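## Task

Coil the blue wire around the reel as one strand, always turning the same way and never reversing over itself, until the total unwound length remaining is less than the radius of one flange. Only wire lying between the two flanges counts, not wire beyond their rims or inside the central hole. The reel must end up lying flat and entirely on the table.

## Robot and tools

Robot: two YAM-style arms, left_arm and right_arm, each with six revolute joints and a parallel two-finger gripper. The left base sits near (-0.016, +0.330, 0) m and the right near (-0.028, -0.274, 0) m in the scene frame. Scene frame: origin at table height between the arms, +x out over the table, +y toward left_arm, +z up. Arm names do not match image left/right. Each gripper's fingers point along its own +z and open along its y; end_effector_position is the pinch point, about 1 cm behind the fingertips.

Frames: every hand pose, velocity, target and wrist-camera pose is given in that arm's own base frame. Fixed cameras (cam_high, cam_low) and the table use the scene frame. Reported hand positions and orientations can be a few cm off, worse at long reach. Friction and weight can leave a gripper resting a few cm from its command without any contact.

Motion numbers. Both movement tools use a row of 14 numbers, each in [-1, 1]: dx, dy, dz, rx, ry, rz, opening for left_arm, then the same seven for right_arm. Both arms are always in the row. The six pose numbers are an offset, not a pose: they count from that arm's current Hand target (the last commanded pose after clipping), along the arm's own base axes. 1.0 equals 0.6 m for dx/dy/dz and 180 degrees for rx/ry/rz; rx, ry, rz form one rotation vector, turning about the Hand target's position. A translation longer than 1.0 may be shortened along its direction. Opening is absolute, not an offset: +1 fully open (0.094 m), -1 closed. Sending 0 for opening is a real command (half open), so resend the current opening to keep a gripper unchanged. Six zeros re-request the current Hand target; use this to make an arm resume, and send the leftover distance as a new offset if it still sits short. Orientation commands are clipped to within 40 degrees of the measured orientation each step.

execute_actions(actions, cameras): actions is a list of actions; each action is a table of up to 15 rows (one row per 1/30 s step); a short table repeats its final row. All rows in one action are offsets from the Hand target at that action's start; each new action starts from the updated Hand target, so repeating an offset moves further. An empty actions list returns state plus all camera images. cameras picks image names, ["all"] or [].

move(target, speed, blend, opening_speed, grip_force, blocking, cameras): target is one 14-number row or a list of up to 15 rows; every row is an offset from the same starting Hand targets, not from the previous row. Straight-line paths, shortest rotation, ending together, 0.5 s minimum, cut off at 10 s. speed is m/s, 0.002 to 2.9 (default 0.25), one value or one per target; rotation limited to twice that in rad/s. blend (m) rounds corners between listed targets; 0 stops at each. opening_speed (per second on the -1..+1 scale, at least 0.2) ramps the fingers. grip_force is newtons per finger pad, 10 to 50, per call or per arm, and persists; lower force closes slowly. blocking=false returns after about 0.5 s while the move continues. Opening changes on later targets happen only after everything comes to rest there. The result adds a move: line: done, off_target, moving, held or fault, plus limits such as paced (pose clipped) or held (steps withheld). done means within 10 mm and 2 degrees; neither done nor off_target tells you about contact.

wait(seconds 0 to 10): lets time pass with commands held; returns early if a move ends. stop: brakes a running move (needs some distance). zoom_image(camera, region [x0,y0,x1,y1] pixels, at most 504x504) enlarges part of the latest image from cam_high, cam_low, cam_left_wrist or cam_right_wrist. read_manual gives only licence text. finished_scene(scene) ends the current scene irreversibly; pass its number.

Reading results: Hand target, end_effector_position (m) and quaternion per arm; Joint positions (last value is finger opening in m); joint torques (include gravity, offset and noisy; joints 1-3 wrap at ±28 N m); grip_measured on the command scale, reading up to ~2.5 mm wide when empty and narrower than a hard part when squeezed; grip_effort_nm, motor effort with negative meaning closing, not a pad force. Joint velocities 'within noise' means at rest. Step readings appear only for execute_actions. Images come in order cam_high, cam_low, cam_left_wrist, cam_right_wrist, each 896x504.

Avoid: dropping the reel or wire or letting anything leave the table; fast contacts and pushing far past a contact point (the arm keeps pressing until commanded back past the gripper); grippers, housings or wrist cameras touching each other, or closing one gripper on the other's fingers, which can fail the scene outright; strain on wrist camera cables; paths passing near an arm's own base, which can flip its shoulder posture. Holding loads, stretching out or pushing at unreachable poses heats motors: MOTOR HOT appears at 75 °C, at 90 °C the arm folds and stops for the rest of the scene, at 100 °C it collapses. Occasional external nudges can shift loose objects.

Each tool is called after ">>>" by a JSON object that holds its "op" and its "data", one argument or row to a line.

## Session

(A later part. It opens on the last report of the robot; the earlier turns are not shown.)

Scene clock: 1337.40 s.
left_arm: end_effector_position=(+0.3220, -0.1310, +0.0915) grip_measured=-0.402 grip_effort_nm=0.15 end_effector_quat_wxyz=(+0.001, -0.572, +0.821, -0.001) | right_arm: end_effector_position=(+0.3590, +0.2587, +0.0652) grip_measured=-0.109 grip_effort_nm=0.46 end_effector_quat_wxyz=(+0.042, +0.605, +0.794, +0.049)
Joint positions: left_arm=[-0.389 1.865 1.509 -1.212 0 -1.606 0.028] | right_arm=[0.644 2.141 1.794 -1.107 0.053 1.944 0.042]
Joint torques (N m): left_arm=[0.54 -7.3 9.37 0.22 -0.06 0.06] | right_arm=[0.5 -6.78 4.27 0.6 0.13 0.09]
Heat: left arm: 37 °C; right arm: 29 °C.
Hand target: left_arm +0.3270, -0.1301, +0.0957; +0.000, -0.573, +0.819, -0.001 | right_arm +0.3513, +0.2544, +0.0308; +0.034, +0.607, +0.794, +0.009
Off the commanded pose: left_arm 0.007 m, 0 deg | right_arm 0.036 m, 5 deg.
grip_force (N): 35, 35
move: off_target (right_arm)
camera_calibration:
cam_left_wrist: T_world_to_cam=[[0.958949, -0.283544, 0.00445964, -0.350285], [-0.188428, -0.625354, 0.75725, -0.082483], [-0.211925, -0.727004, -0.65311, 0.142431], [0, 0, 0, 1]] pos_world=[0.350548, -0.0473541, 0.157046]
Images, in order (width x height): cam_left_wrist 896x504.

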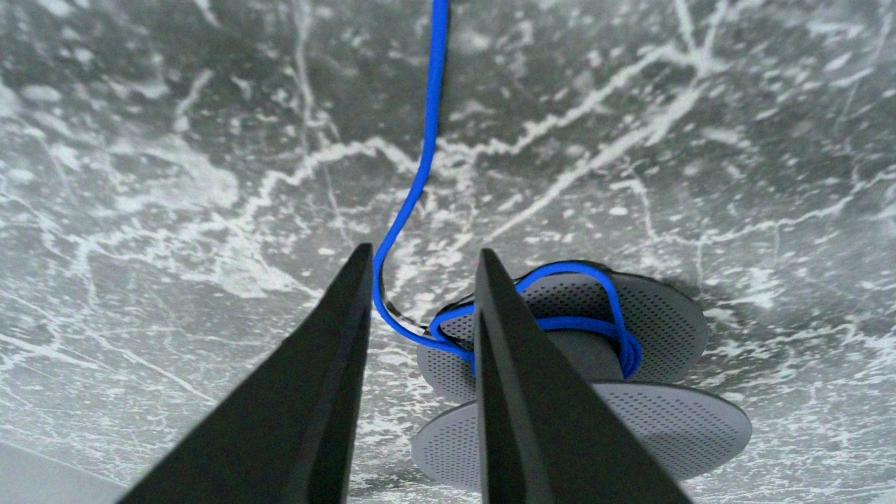

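>>> {"op": "move", "data": {
  "target": [0.015, 0.05, 0.0, 0,0,0, -0.4, 0,0,0,0,0,0,-0.1],
  "speed": 0.3,
  "cameras": ["cam_left_wrist"]
}}

Scene clock: 1344.87 s.
left_arm: end_effector_position=(+0.3329, -0.1001, +0.0915) grip_measured=-0.402 grip_effort_nm=0.15 end_effector_quat_wxyz=(+0.000, -0.575, +0.818, -0.002) | right_arm: end_effector_position=(+0.3590, +0.2587, +0.0652) grip_measured=-0.109 grip_effort_nm=0.46 end_effector_quat_wxyz=(+0.042, +0.605, +0.794, +0.049)
Joint positions: left_arm=[-0.293 1.865 1.509 -1.212 0.003 -1.518 0.028] | right_arm=[0.644 2.141 1.794 -1.107 0.053 1.944 0.042]
Joint torques (N m): left_arm=[0.03 -7.61 8.81 0.25 -0.1 0.07] | right_arm=[0.47 -6.74 4.4 0.59 0.13 0.13]
Heat: left arm: 37 °C; right arm: 28 °C.
Hand target: left_arm +0.3360, -0.1002, +0.0957; +0.000, -0.573, +0.819, -0.001 | right_arm +0.3513, +0.2544, +0.0308; +0.034, +0.607, +0.794, +0.009
Off the commanded pose: left_arm 0.005 m, 0 deg | right_arm 0.036 m, 5 deg.
grip_force (N): 35, 35
move: off_target (right_arm)
camera_calibration:
cam_left_wrist: T_world_to_cam=[[0.960977, -0.276593, 0.00437955, -0.351913], [-0.183246, -0.624638, 0.75911, -0.0629063], [-0.207229, -0.73029, -0.650948, 0.165081], [0, 0, 0, 1]] pos_world=[0.360862, -0.0160731, 0.156753]
Images, in order (width x height): cam_left_wrist 896x504.

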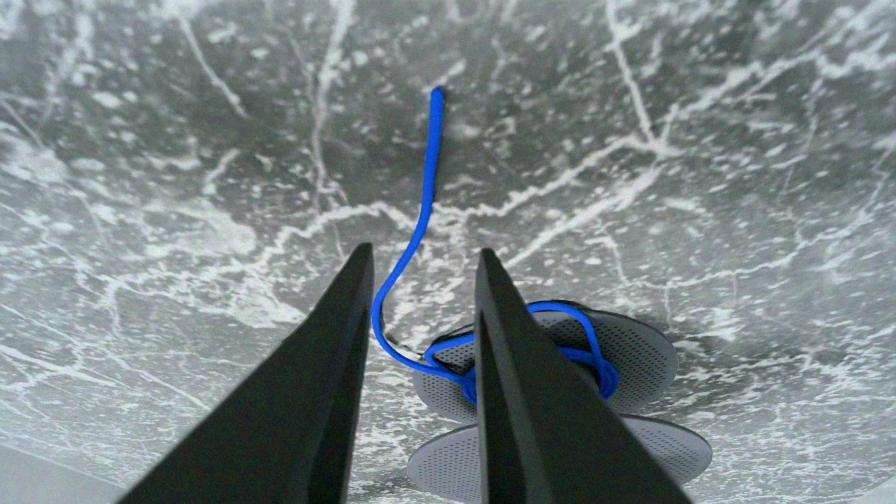

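>>> {"op": "move", "data": {
  "target": [
    [-0.005, -0.0317, -0.1, 0,0,0, -0.4, 0,0,0,0,0,0,-0.1],
    [-0.005, -0.0317, -0.1495, 0,0,0, -0.4, 0,0,0,0,0,0,-0.1],
    [-0.005, -0.0317, -0.1495, 0,0,0, -1, 0,0,0,0,0,0,-0.1]
  ],
  "speed": [0.2,0.06,0.1],
  "blend": [0.01,0,0],
  "cameras": ["cam_left_wrist"]
}}

Scene clock: 1358.30 s.
left_arm: end_effector_position=(+0.3379, -0.1206, +0.0142) grip_measured=-0.921 grip_effort_nm=-0.68 end_effector_quat_wxyz=(+0.005, -0.570, +0.821, -0.011) | right_arm: end_effector_position=(+0.3590, +0.2587, +0.0652) grip_measured=-0.109 grip_effort_nm=0.46 end_effector_quat_wxyz=(+0.042, +0.605, +0.794, +0.049)
Joint positions: left_arm=[-0.343 1.963 1.324 -0.909 0.004 -1.557 0.004] | right_arm=[0.644 2.141 1.794 -1.107 0.053 1.944 0.042]
Joint torques (N m): left_arm=[-0.27 -7.87 4.45 0.6 -0.11 -0.07] | right_arm=[0.39 -6.71 4.22 0.54 0.13 0.12]
Heat: left arm: 36 °C; right arm: 28 °C.
Hand target: left_arm +0.3331, -0.1192, +0.0060; +0.000, -0.573, +0.819, -0.001 | right_arm +0.3513, +0.2544, +0.0308; +0.034, +0.607, +0.794, +0.009
Off the commanded pose: left_arm 0.010 m, 1 deg | right_arm 0.036 m, 5 deg.
grip_force (N): 35, 35
move: off_target (right_arm)
camera_calibration:
cam_left_wrist: T_world_to_cam=[[0.957705, -0.286722, 0.0243189, -0.362472], [-0.203846, -0.616371, 0.760614, -0.00824224], [-0.203095, -0.733401, -0.648749, 0.0990434], [0, 0, 0, 1]] pos_world=[0.365576, -0.0363703, 0.0793383]
Images, in order (width x height): cam_left_wrist 896x504.

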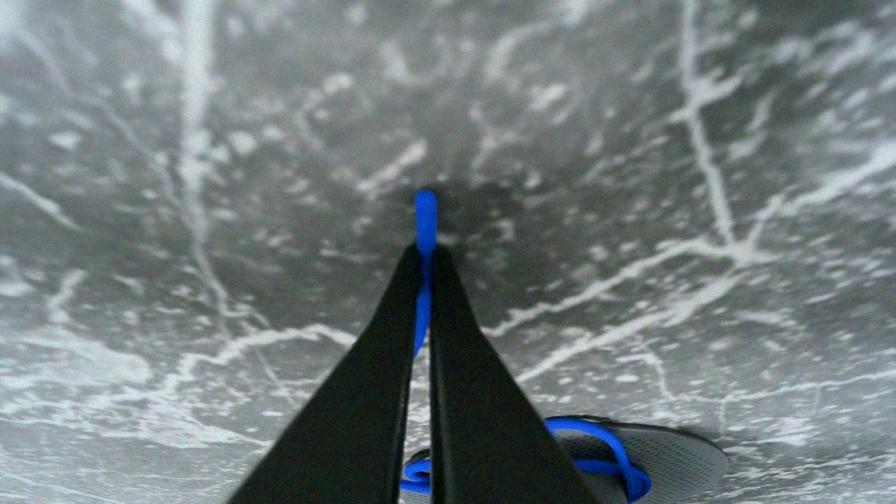

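>>> {"op": "move", "data": {
  "target": [
    [0.004, -0.01, 0.0867, 0,0,0, -1, 0,0,0,0,0,0.02,-0.1],
    [-0.0035, -0.0837, 0.0867, 0,0,0, -1, 0,0,0,0,0,0.333,-0.1],
    [-0.0118, -0.1228, 0.0867, 0,0,0, -1, 0,0,0,0,0,0.5,-0.1]
  ],
  "speed": [0.15,0.2,0.2],
  "blend": [0.01,0.01,0],
  "cameras": ["cam_left_wrist", "cam_high", "cam_low"]
}}

Scene clock: 1386.53 s.
left_arm: end_effector_position=(+0.3236, -0.1893, +0.0555) grip_measured=-0.923 grip_effort_nm=-0.73 end_effector_quat_wxyz=(-0.001, -0.572, +0.821, -0.004) | right_arm: end_effector_position=(+0.3658, +0.2640, +0.0655) grip_measured=-0.109 grip_effort_nm=0.46 end_effector_quat_wxyz=(+0.063, -0.113, +0.990, +0.054)
Joint positions: left_arm=[-0.53 1.988 1.532 -1.108 0.004 -1.747 0.004] | right_arm=[0.609 2.132 1.775 -1.052 -0.035 0.384 0.042]
Joint torques (N m): left_arm=[-0.62 -8.03 9.14 0.22 -0.11 -0.08] | right_arm=[-0.08 -7.99 3.34 0.44 -0.02 -0.48]
Heat: left arm: 35 °C; right arm: 27 °C.
Hand target: left_arm +0.3260, -0.1929, +0.0580; +0.000, -0.573, +0.819, -0.001 | right_arm +0.3513, +0.2545, +0.0309; +0.018, -0.133, +0.991, +0.030
Off the commanded pose: left_arm 0.005 m, 0 deg | right_arm 0.039 m, 6 deg.
grip_force (N): 35, 35
move: off_target (right_arm)
camera_calibration:
cam_left_wrist: T_world_to_cam=[[0.958934, -0.283527, 0.0076708, -0.368268], [-0.189508, -0.620355, 0.761083, -0.0902844], [-0.211029, -0.731281, -0.64861, 0.0754217], [0, 0, 0, 1]] pos_world=[0.351951, -0.105268, 0.120458]
Images, in order (width x height): cam_high 896x504, cam_low 896x504, cam_left_wrist 896x504.

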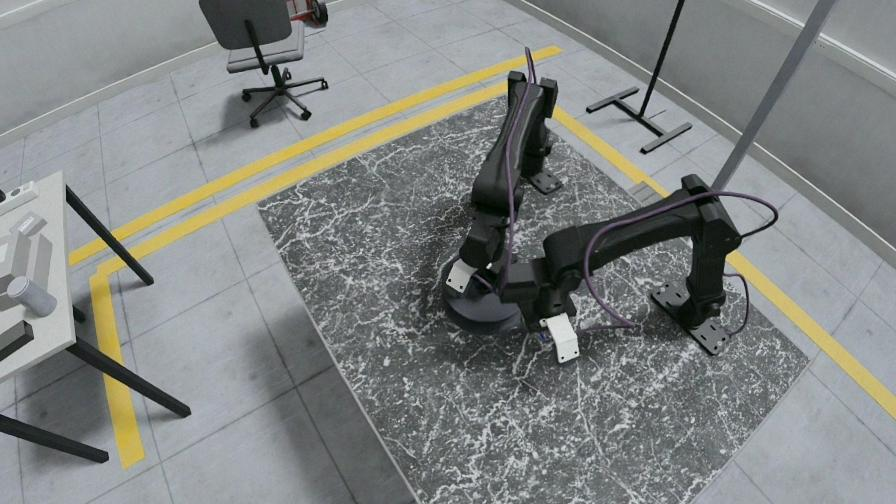

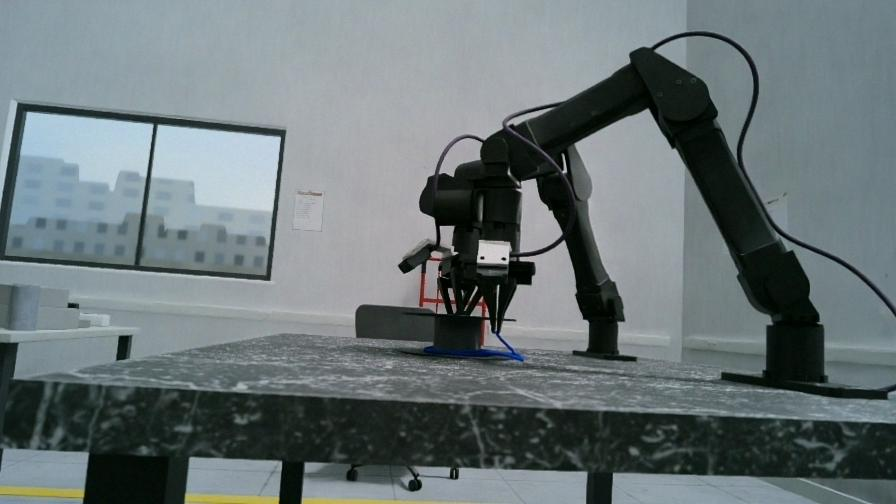

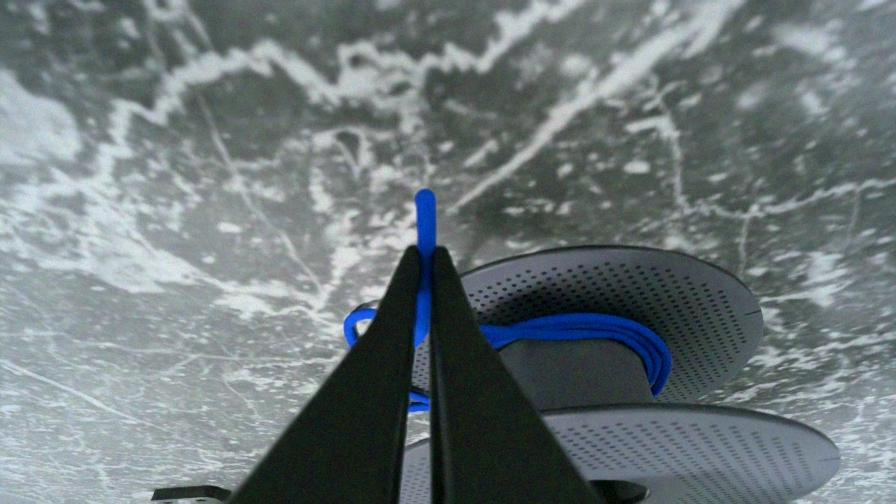

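>>> {"op": "zoom_image", "data": {
  "camera": "cam_low",
  "region": [380, 280, 560, 380]
}}

>>> {"op": "zoom_image", "data": {
  "camera": "cam_left_wrist",
  "region": [320, 230, 780, 500]
}}

Scaled by 2.800 from the camera's 896x504 image, which has a finer 1280x720 frame.

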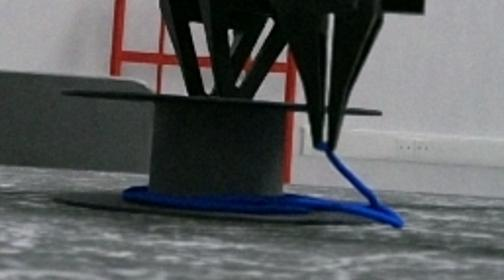

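Scaled by 1.096 from the camera's 896x504 image, which has a finer 1280x720 frame.

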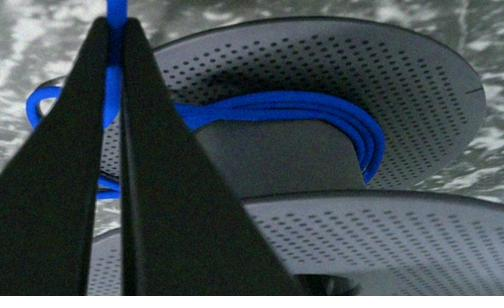

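>>> {"op": "move", "data": {
  "target": [0.0, 0.0, 0.0, -0.057,-0.1567,0, -1, 0,0,0,0,0,0,-0.1],
  "speed": 0.25,
  "cameras": ["cam_left_wrist", "cam_high", "cam_low"]
}}

Scene clock: 1416.37 s.
left_arm: end_effector_position=(+0.3288, -0.1962, +0.0549) grip_measured=-0.923 grip_effort_nm=-0.73 end_effector_quat_wxyz=(+0.138, -0.553, +0.794, -0.212) | right_arm: end_effector_position=(+0.3658, +0.2640, +0.0655) grip_measured=-0.109 grip_effort_nm=0.46 end_effector_quat_wxyz=(+0.063, -0.114, +0.990, +0.054)
Joint positions: left_arm=[-0.587 1.626 0.941 -0.384 -0.099 -1.779 0.004] | right_arm=[0.609 2.132 1.775 -1.052 -0.035 0.382 0.042]
Joint torques (N m): left_arm=[-0.62 -8.4 4.82 1.59 -0.32 -0.01] | right_arm=[-0.23 -8.06 3.3 0.45 -0.07 -0.47]
Heat: left arm: 36 °C; right arm: 27 °C.
Hand target: left_arm +0.3260, -0.1927, +0.0579; +0.149, -0.554, +0.791, -0.212 | right_arm +0.3513, +0.2545, +0.0309; +0.018, -0.133, +0.991, +0.030
Off the commanded pose: left_arm 0.005 m, 1 deg | right_arm 0.039 m, 6 deg.
grip_force (N): 35, 35
move: off_target (right_arm)
camera_calibration:
cam_left_wrist: T_world_to_cam=[[0.840236, -0.235354, 0.488479, -0.353148], [-0.537136, -0.484376, 0.690554, 0.0517297], [0.0740829, -0.842608, -0.533407, -0.0508095], [0, 0, 0, 1]] pos_world=[0.328278, -0.100871, 0.109681]
Images, in order (width x height): cam_high 896x504, cam_low 896x504, cam_left_wrist 896x504.

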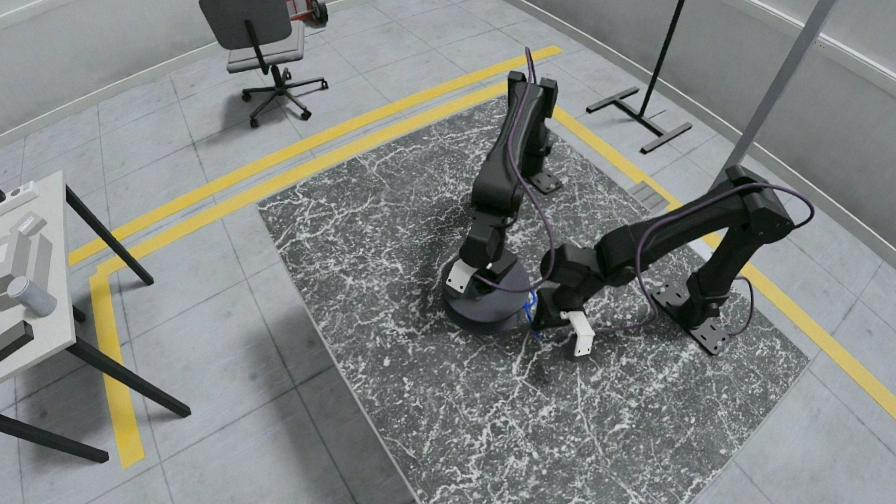

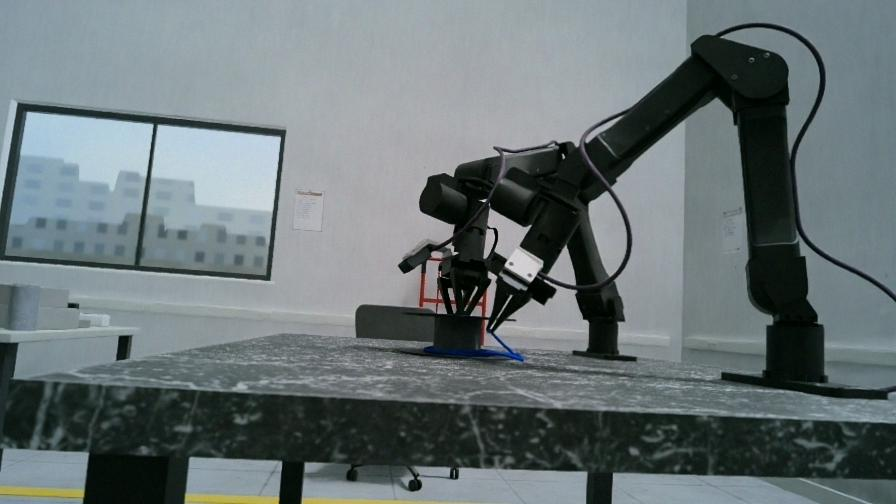

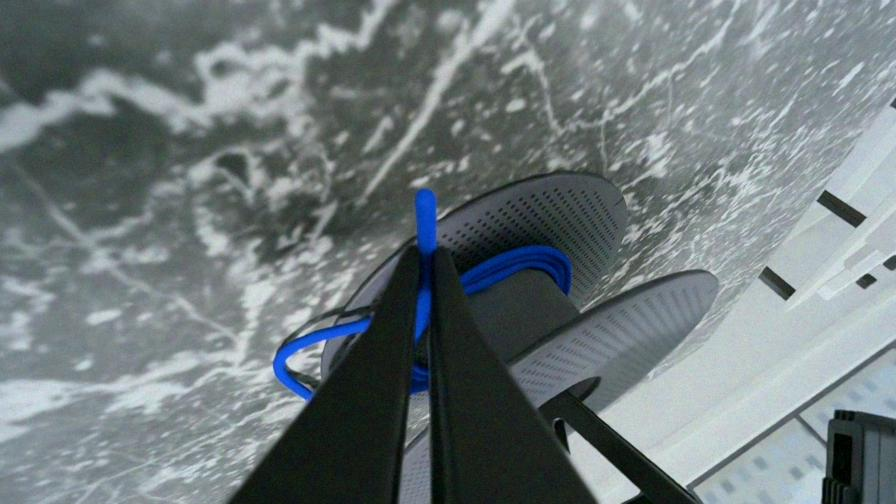

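>>> {"op": "zoom_image", "data": {
  "camera": "cam_left_wrist",
  "region": [250, 160, 640, 450]
}}

>>> {"op": "zoom_image", "data": {
  "camera": "cam_high",
  "region": [430, 240, 630, 370]
}}

>>> {"op": "zoom_image", "data": {
  "camera": "cam_low",
  "region": [390, 290, 550, 375]
}}

Scaled by 1.292 from the camera's 896x504 image, which has a finer 1280x720 frame.

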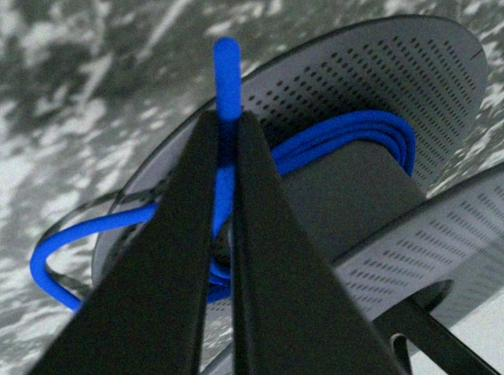

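Scaled by 2.520 from the camera's 896x504 image, which has a finer 1280x720 frame.

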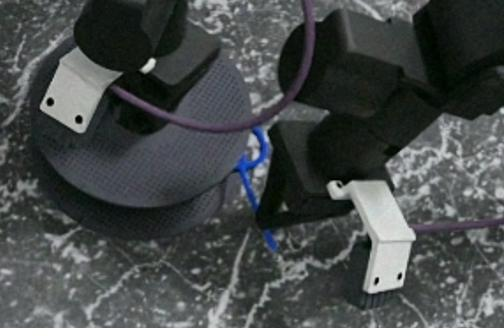

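Scaled by 3.150 from the camera's 896x504 image, which has a finer 1280x720 frame.

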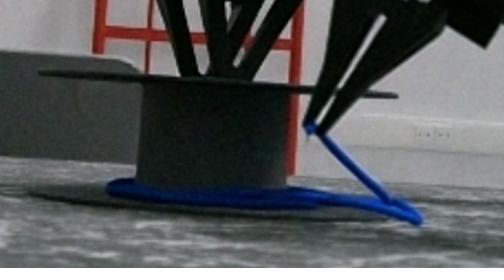

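>>> {"op": "move", "data": {
  "target": [-0.0075, -0.0347, 0.0, 0,0,0, -1, 0,0,0,0,0,0.167,-0.1],
  "speed": 0.2,
  "cameras": ["cam_left_wrist", "cam_low"]
}}

Scene clock: 1452.93 s.
left_arm: end_effector_position=(+0.3181, -0.2131, +0.0555) grip_measured=-0.923 grip_effort_nm=-0.73 end_effector_quat_wxyz=(+0.139, -0.552, +0.794, -0.215) | right_arm: end_effector_position=(+0.3652, +0.2656, +0.0657) grip_measured=-0.108 grip_effort_nm=0.43 end_effector_quat_wxyz=(+0.068, -0.368, +0.926, +0.050)
Joint positions: left_arm=[-0.654 1.626 0.941 -0.384 -0.131 -1.836 0.004] | right_arm=[0.599 2.139 1.786 -1.062 -0.068 -0.152 0.042]
Joint torques (N m): left_arm=[-0.58 -6.11 7.83 1.45 -0.36 -0.05] | right_arm=[-0.06 -6.3 5.46 0.07 0 -0.47]
Heat: left arm: 35 °C; right arm: 27 °C.
Hand target: left_arm +0.3215, -0.2135, +0.0579; +0.149, -0.554, +0.791, -0.212 | right_arm +0.3513, +0.2544, +0.0309; +0.009, -0.385, +0.922, +0.034
Off the commanded pose: left_arm 0.004 m, 1 deg | right_arm 0.039 m, 7 deg.
grip_force (N): 35, 35
move: off_target (right_arm)
camera_calibration:
cam_left_wrist: T_world_to_cam=[[0.836851, -0.235273, 0.494295, -0.347716], [-0.542202, -0.480725, 0.689145, 0.0398225], [0.0754829, -0.844719, -0.52986, -0.0650071], [0, 0, 0, 1]] pos_world=[0.317485, -0.117577, 0.109986]
Images, in order (width x height): cam_low 896x504, cam_left_wrist 896x504.

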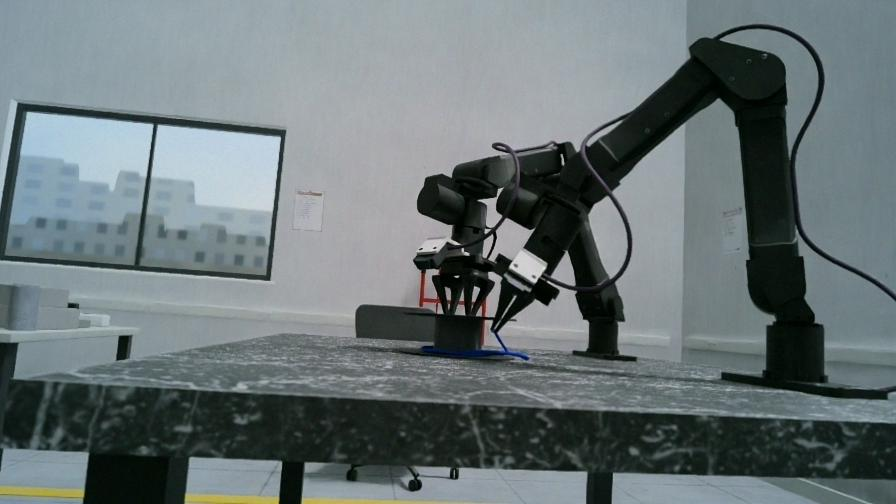

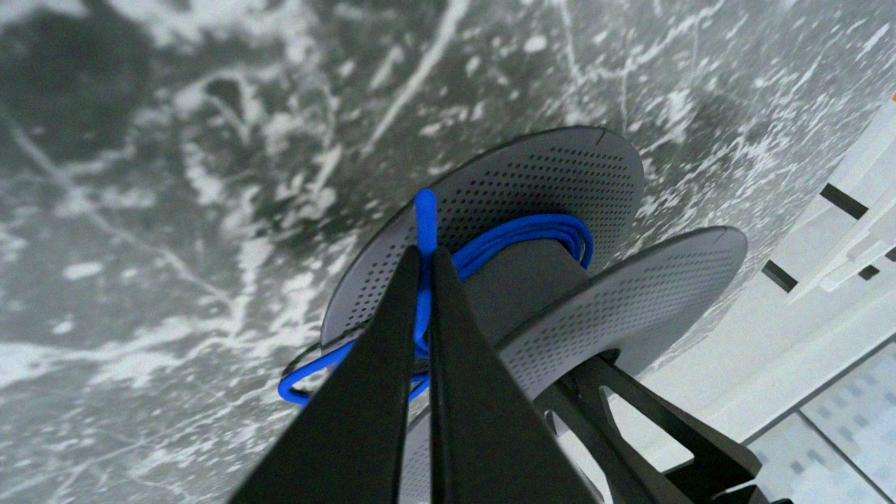

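>>> {"op": "move", "data": {
  "target": [0.0215, 0.015, -0.008, -0.1195,-0.1012,-0.3235, -1, 0,0,0,0,0,0,-0.1],
  "speed": 0.2,
  "cameras": ["cam_left_wrist", "cam_low", "cam_high"]
}}

Scene clock: 1507.17 s.
left_arm: end_effector_position=(+0.3272, -0.2032, +0.0469) grip_measured=-0.923 grip_effort_nm=-0.73 end_effector_quat_wxyz=(+0.041, -0.090, +0.879, -0.467) | right_arm: end_effector_position=(+0.3652, +0.2656, +0.0657) grip_measured=-0.108 grip_effort_nm=0.43 end_effector_quat_wxyz=(+0.068, -0.369, +0.926, +0.050)
Joint positions: left_arm=[-0.19 1.802 0.844 -0.111 0.877 -0.633 0.004] | right_arm=[0.599 2.139 1.786 -1.062 -0.068 -0.154 0.042]
Joint torques (N m): left_arm=[0.49 -6.38 8.44 1.29 0.53 0.19] | right_arm=[-0.25 -6.39 5.33 0.09 0 -0.43]
Heat: left arm: 36 °C; right arm: 28 °C.
Hand target: left_arm +0.3343, -0.2047, +0.0531; +0.044, -0.081, +0.875, -0.475 | right_arm +0.3514, +0.2544, +0.0309; +0.009, -0.385, +0.922, +0.034
Off the commanded pose: left_arm 0.010 m, 1 deg | right_arm 0.039 m, 7 deg.
grip_force (N): 35, 35
move: off_target (right_arm)
camera_calibration:
cam_left_wrist: T_world_to_cam=[[0.183477, -0.531918, 0.82668, -0.210748], [-0.752795, 0.464778, 0.466135, 0.326967], [-0.632168, -0.707845, -0.315149, 0.187448], [0, 0, 0, 1]] pos_world=[0.403305, -0.131384, 0.0808842]
Images, in order (width x height): cam_high 896x504, cam_low 896x504, cam_left_wrist 896x504.

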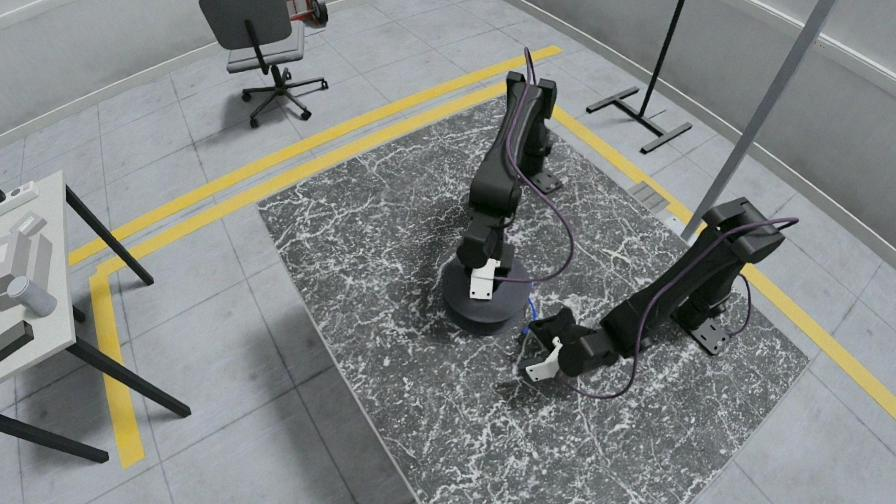

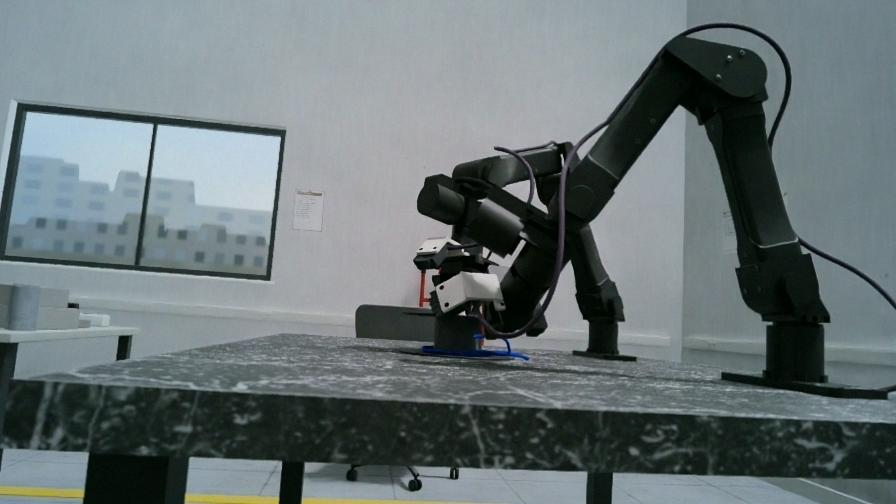

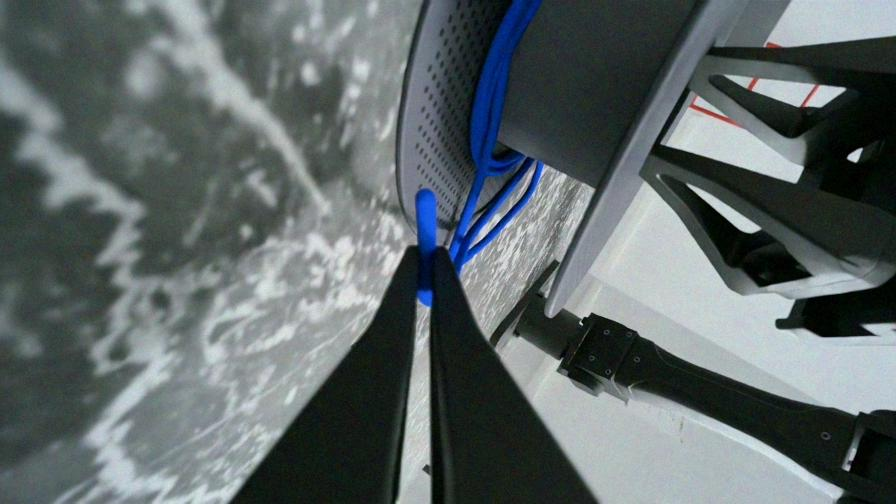

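>>> {"op": "zoom_image", "data": {
  "camera": "cam_left_wrist",
  "region": [370, 0, 640, 310]
}}

>>> {"op": "zoom_image", "data": {
  "camera": "cam_low",
  "region": [380, 310, 560, 375]
}}

>>> {"op": "zoom_image", "data": {
  "camera": "cam_high",
  "region": [430, 240, 600, 370]
}}

Scaled by 1.626 from the camera's 896x504 image, which has a finer 1280x720 frame.

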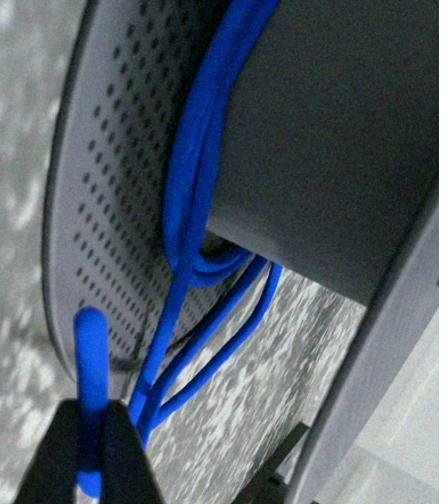

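Scaled by 2.800 from the camera's 896x504 image, which has a finer 1280x720 frame.

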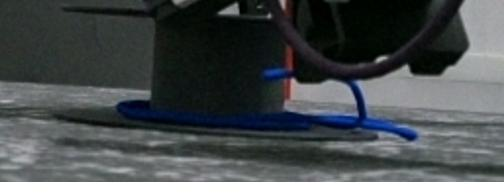

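Scaled by 2.965 from the camera's 896x504 image, which has a finer 1280x720 frame.

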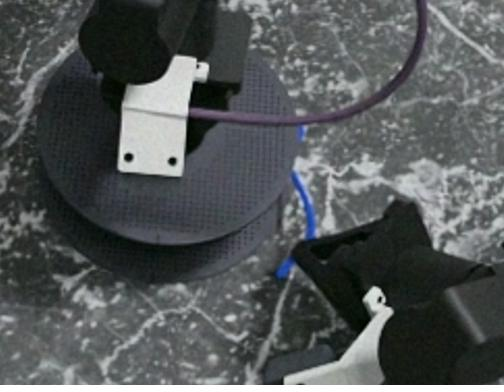

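>>> {"op": "move", "data": {
  "target": [
    [0,0,0, 0,0,0, -1, 0,0,0,0,0,0,-1],
    [0,0,0,0,0,0, -1, 0,0,0,0,0,-0.667,-1],
    [0,0,0,0,0,0, -1, 0,0,0,0,0,-0.667,-0.1]
  ],
  "speed": 0.4,
  "cameras": ["cam_left_wrist", "cam_high"]
}}

Scene clock: 1524.20 s.
left_arm: end_effector_position=(+0.3268, -0.2032, +0.0468) grip_measured=-0.923 grip_effort_nm=-0.73 end_effector_quat_wxyz=(+0.041, -0.090, +0.879, -0.467) | right_arm: end_effector_position=(+0.3592, +0.2587, +0.0650) grip_measured=-0.109 grip_effort_nm=0.48 end_effector_quat_wxyz=(+0.042, +0.605, +0.793, +0.049)
Joint positions: left_arm=[-0.19 1.802 0.844 -0.112 0.878 -0.632 0.004] | right_arm=[0.644 2.142 1.795 -1.107 0.054 1.944 0.042]
Joint torques (N m): left_arm=[0.51 -6.37 8.42 1.27 0.52 0.16] | right_arm=[0.46 -6.98 4.25 0.57 0.11 0.15]
Heat: left arm: 38 °C; right arm: 28 °C.
Hand target: left_arm +0.3344, -0.2047, +0.0531; +0.044, -0.081, +0.875, -0.475 | right_arm +0.3513, +0.2544, +0.0307; +0.034, +0.607, +0.794, +0.009
Off the commanded pose: left_arm 0.010 m, 2 deg | right_arm 0.035 m, 5 deg.
grip_force (N): 35, 35
move: off_target (right_arm)
camera_calibration:
cam_left_wrist: T_world_to_cam=[[0.18378, -0.53202, 0.826547, -0.210706], [-0.751872, 0.465561, 0.466842, 0.32655], [-0.633177, -0.707254, -0.314451, 0.187552], [0, 0, 0, 1]] pos_world=[0.403001, -0.131481, 0.0806868]
Images, in order (width x height): cam_high 896x504, cam_left_wrist 896x504.

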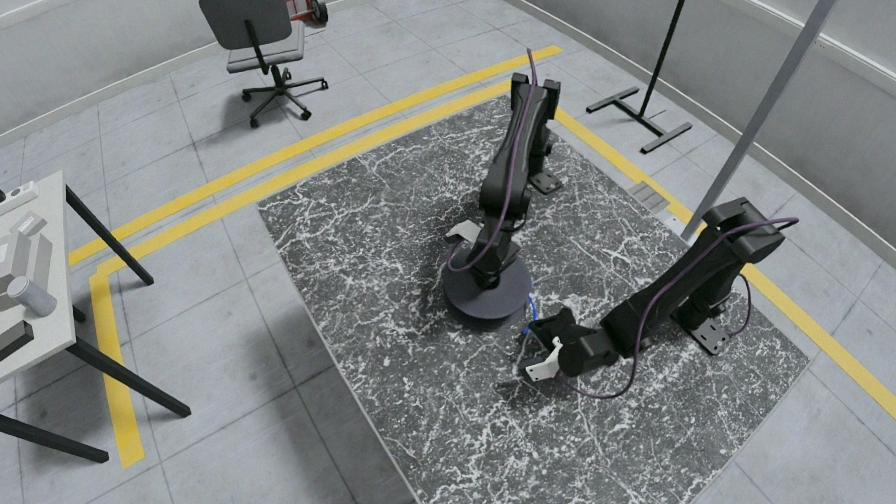

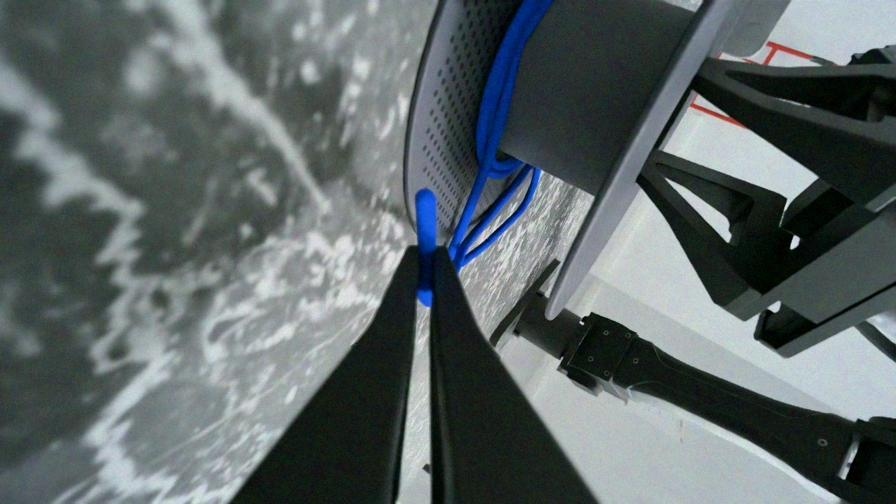

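>>> {"op": "move", "data": {
  "target": [
    [0.004,-0.035,-0.032, 0,0,0, -1, 0,0,0,0,0,0.17,-0.1],
    [0.0128,-0.105,-0.036,0,0,0, -1, 0,0,0,0,0,0.444,-0.1]
  ],
  "speed": 0.2,
  "blend": [0.01,0],
  "cameras": ["cam_left_wrist", "cam_high", "cam_low"]
}}

Scene clock: 1543.03 s.
left_arm: end_effector_position=(+0.3323, -0.2617, +0.0270) grip_measured=-0.923 grip_effort_nm=-0.73 end_effector_quat_wxyz=(+0.033, -0.089, +0.877, -0.471) | right_arm: end_effector_position=(+0.3647, +0.2649, +0.0653) grip_measured=-0.109 grip_effort_nm=0.48 end_effector_quat_wxyz=(+0.060, -0.027, +0.996, +0.054)
Joint positions: left_arm=[-0.358 1.925 0.872 0.131 0.803 -0.844 0.004] | right_arm=[0.616 2.132 1.775 -1.054 -0.024 0.565 0.042]
Joint torques (N m): left_arm=[-0.58 -7.05 8.12 1.8 0.18 0.04] | right_arm=[-0.4 -8.39 2.59 0.57 -0.05 -0.47]
Heat: left arm: 38 °C; right arm: 27 °C.
Hand target: left_arm +0.3420, -0.2676, +0.0314; +0.044, -0.081, +0.875, -0.475 | right_arm +0.3513, +0.2544, +0.0309; +0.021, -0.045, +0.998, +0.028
Off the commanded pose: left_arm 0.012 m, 2 deg | right_arm 0.039 m, 6 deg.
grip_force (N): 35, 35
move: off_target (left_arm, right_arm)
camera_calibration:
cam_left_wrist: T_world_to_cam=[[0.190025, -0.524999, 0.829619, -0.226849], [-0.741789, 0.476781, 0.471624, 0.366519], [-0.643148, -0.705022, -0.298838, 0.146896], [0, 0, 0, 1]] pos_world=[0.409462, -0.19028, 0.059237]
Images, in order (width x height): cam_high 896x504, cam_low 896x504, cam_left_wrist 896x504.

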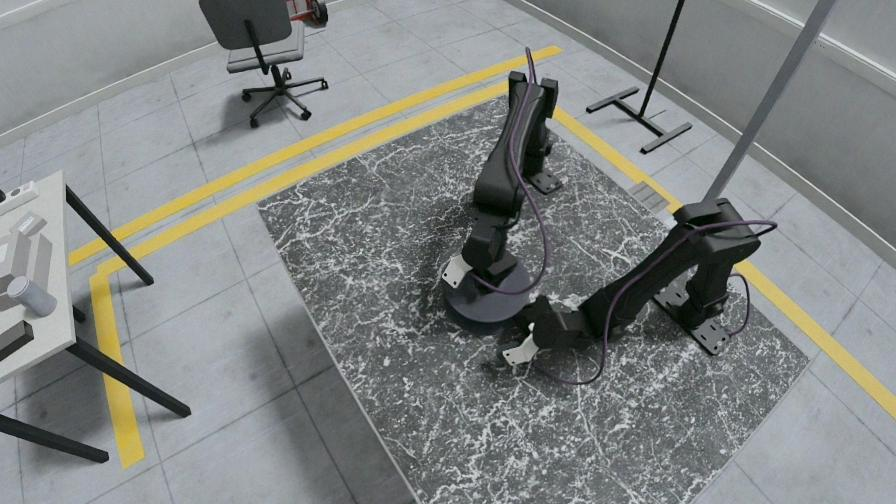

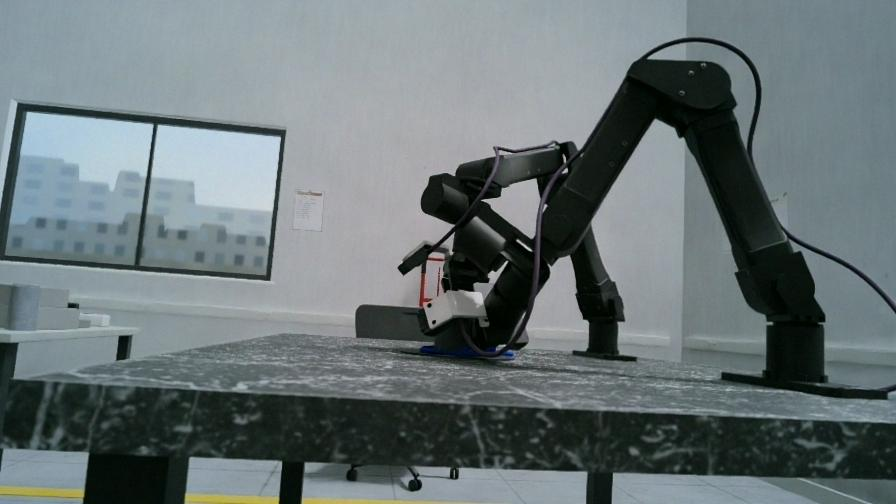

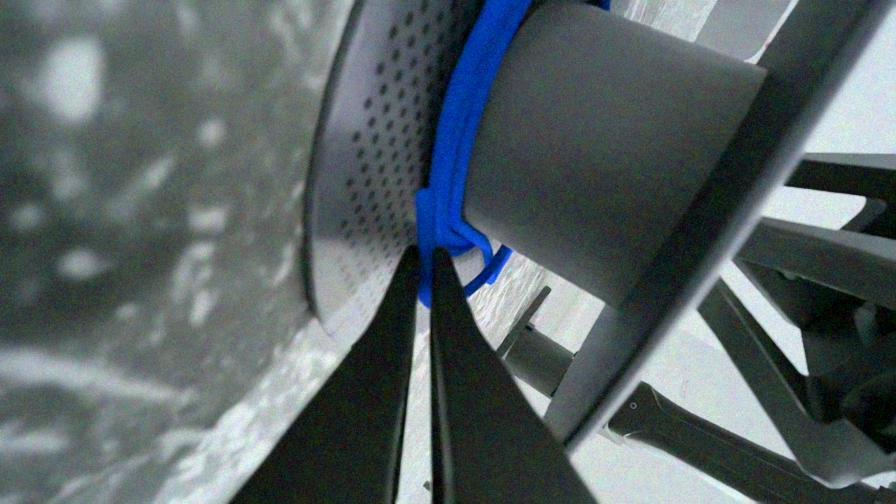

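>>> {"op": "zoom_image", "data": {
  "camera": "cam_left_wrist",
  "region": [300, 0, 640, 340]
}}

>>> {"op": "zoom_image", "data": {
  "camera": "cam_high",
  "region": [430, 240, 600, 370]
}}

>>> {"op": "zoom_image", "data": {
  "camera": "cam_low",
  "region": [390, 310, 560, 370]
}}

Scaled by 1.482 from the camera's 896x504 image, which has a finer 1280x720 frame.

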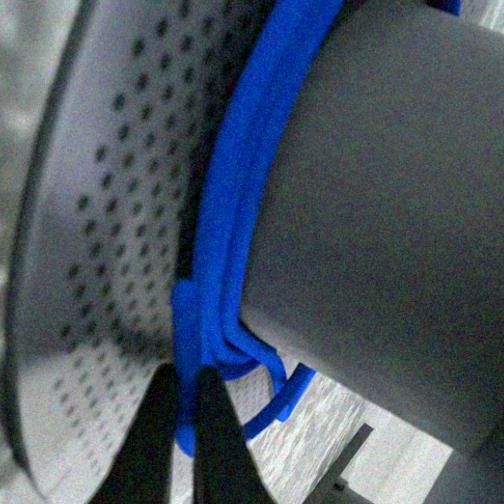

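Scaled by 2.965 from the camera's 896x504 image, which has a finer 1280x720 frame.

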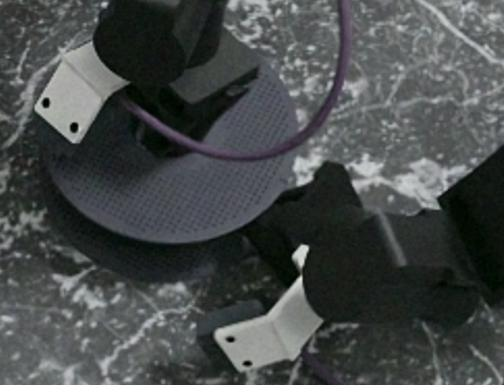

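Scaled by 2.965 from the camera's 896x504 image, which has a finer 1280x720 frame.

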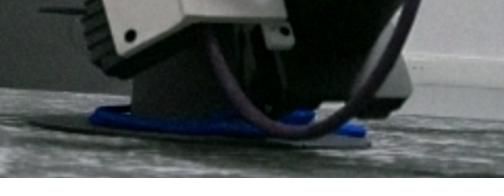

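>>> {"op": "zoom_image", "data": {
  "camera": "cam_left_wrist",
  "region": [400, 180, 540, 320]
}}

Scaled by 3.600 from the camera's 896x504 image, which has a finer 1280x720 frame.

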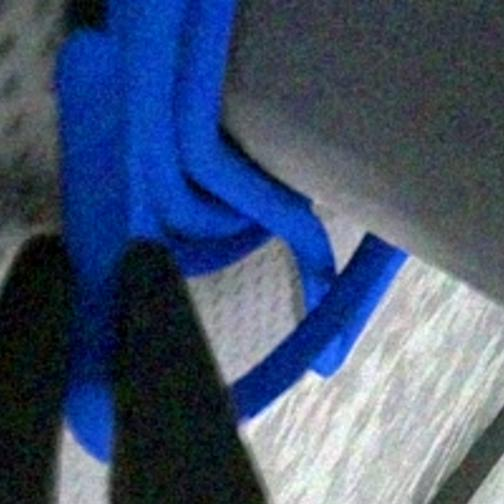

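>>> {"op": "move", "data": {
  "target": [0,0,0,0,0,0, -1, 0,0,0,0,0,0.222,-0.1],
  "speed": 0.2,
  "cameras": ["cam_left_wrist", "cam_low"]
}}

>>> {"op": "zoom_image", "data": {
  "camera": "cam_left_wrist",
  "region": [360, 130, 580, 320]
}}

Scene clock: 1583.40 s.
left_arm: end_effector_position=(+0.3324, -0.2617, +0.0271) grip_measured=-0.923 grip_effort_nm=-0.73 end_effector_quat_wxyz=(+0.033, -0.089, +0.877, -0.471) | right_arm: end_effector_position=(+0.3648, +0.2657, +0.0654) grip_measured=-0.108 grip_effort_nm=0.43 end_effector_quat_wxyz=(+0.068, -0.369, +0.926, +0.050)
Joint positions: left_arm=[-0.358 1.925 0.872 0.132 0.803 -0.844 0.004] | right_arm=[0.6 2.139 1.785 -1.062 -0.067 -0.153 0.042]
Joint torques (N m): left_arm=[-0.58 -7.06 8.12 1.79 0.2 0.02] | right_arm=[-0.34 -6.54 5.38 0.11 0.01 -0.45]
Heat: left arm: 38 °C; right arm: 27 °C.
Hand target: left_arm +0.3420, -0.2676, +0.0314; +0.044, -0.081, +0.875, -0.475 | right_arm +0.3512, +0.2544, +0.0307; +0.009, -0.384, +0.923, +0.033
Off the commanded pose: left_arm 0.012 m, 2 deg | right_arm 0.039 m, 7 deg.
grip_force (N): 35, 35
move: off_target (left_arm, right_arm)
camera_calibration:
cam_left_wrist: T_world_to_cam=[[0.189429, -0.524762, 0.829905, -0.226678], [-0.742078, 0.476969, 0.470978, 0.36674], [-0.64299, -0.705071, -0.299062, 0.146929], [0, 0, 0, 1]] pos_world=[0.409563, -0.19028, 0.0593357]
Images, in order (width x height): cam_low 896x504, cam_left_wrist 896x504.

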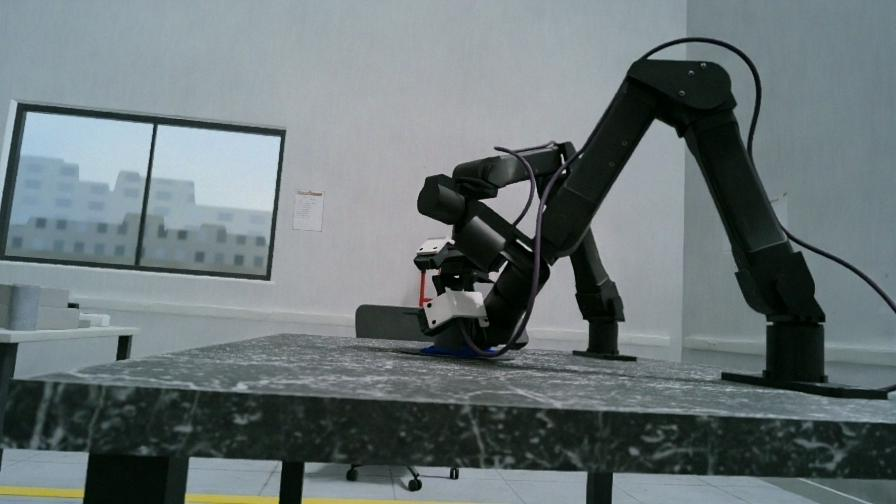

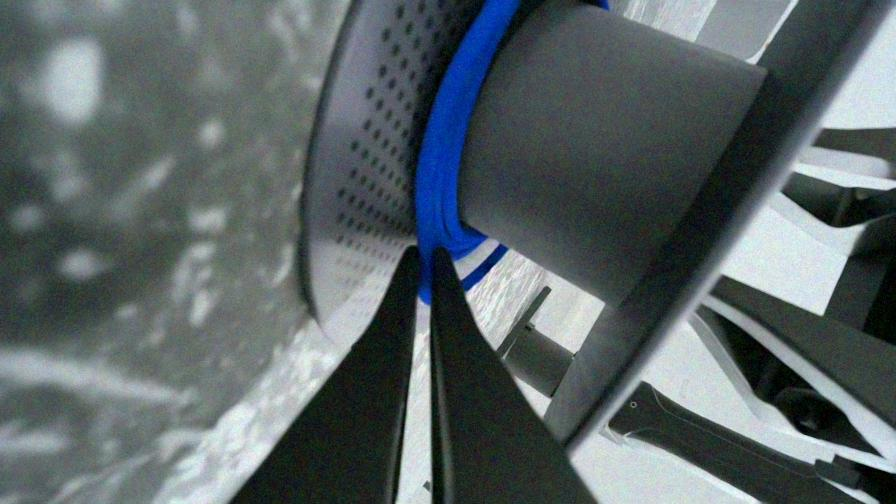

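Scaled by 2.291 from the camera's 896x504 image, which has a finer 1280x720 frame.

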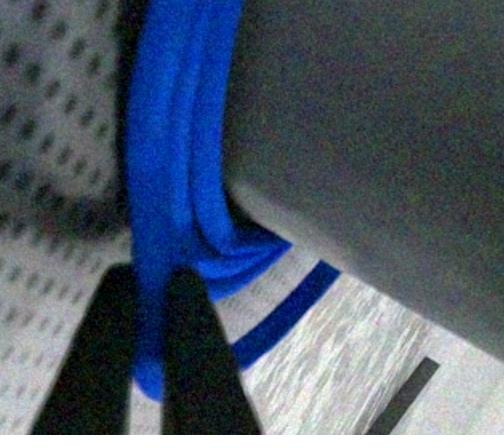

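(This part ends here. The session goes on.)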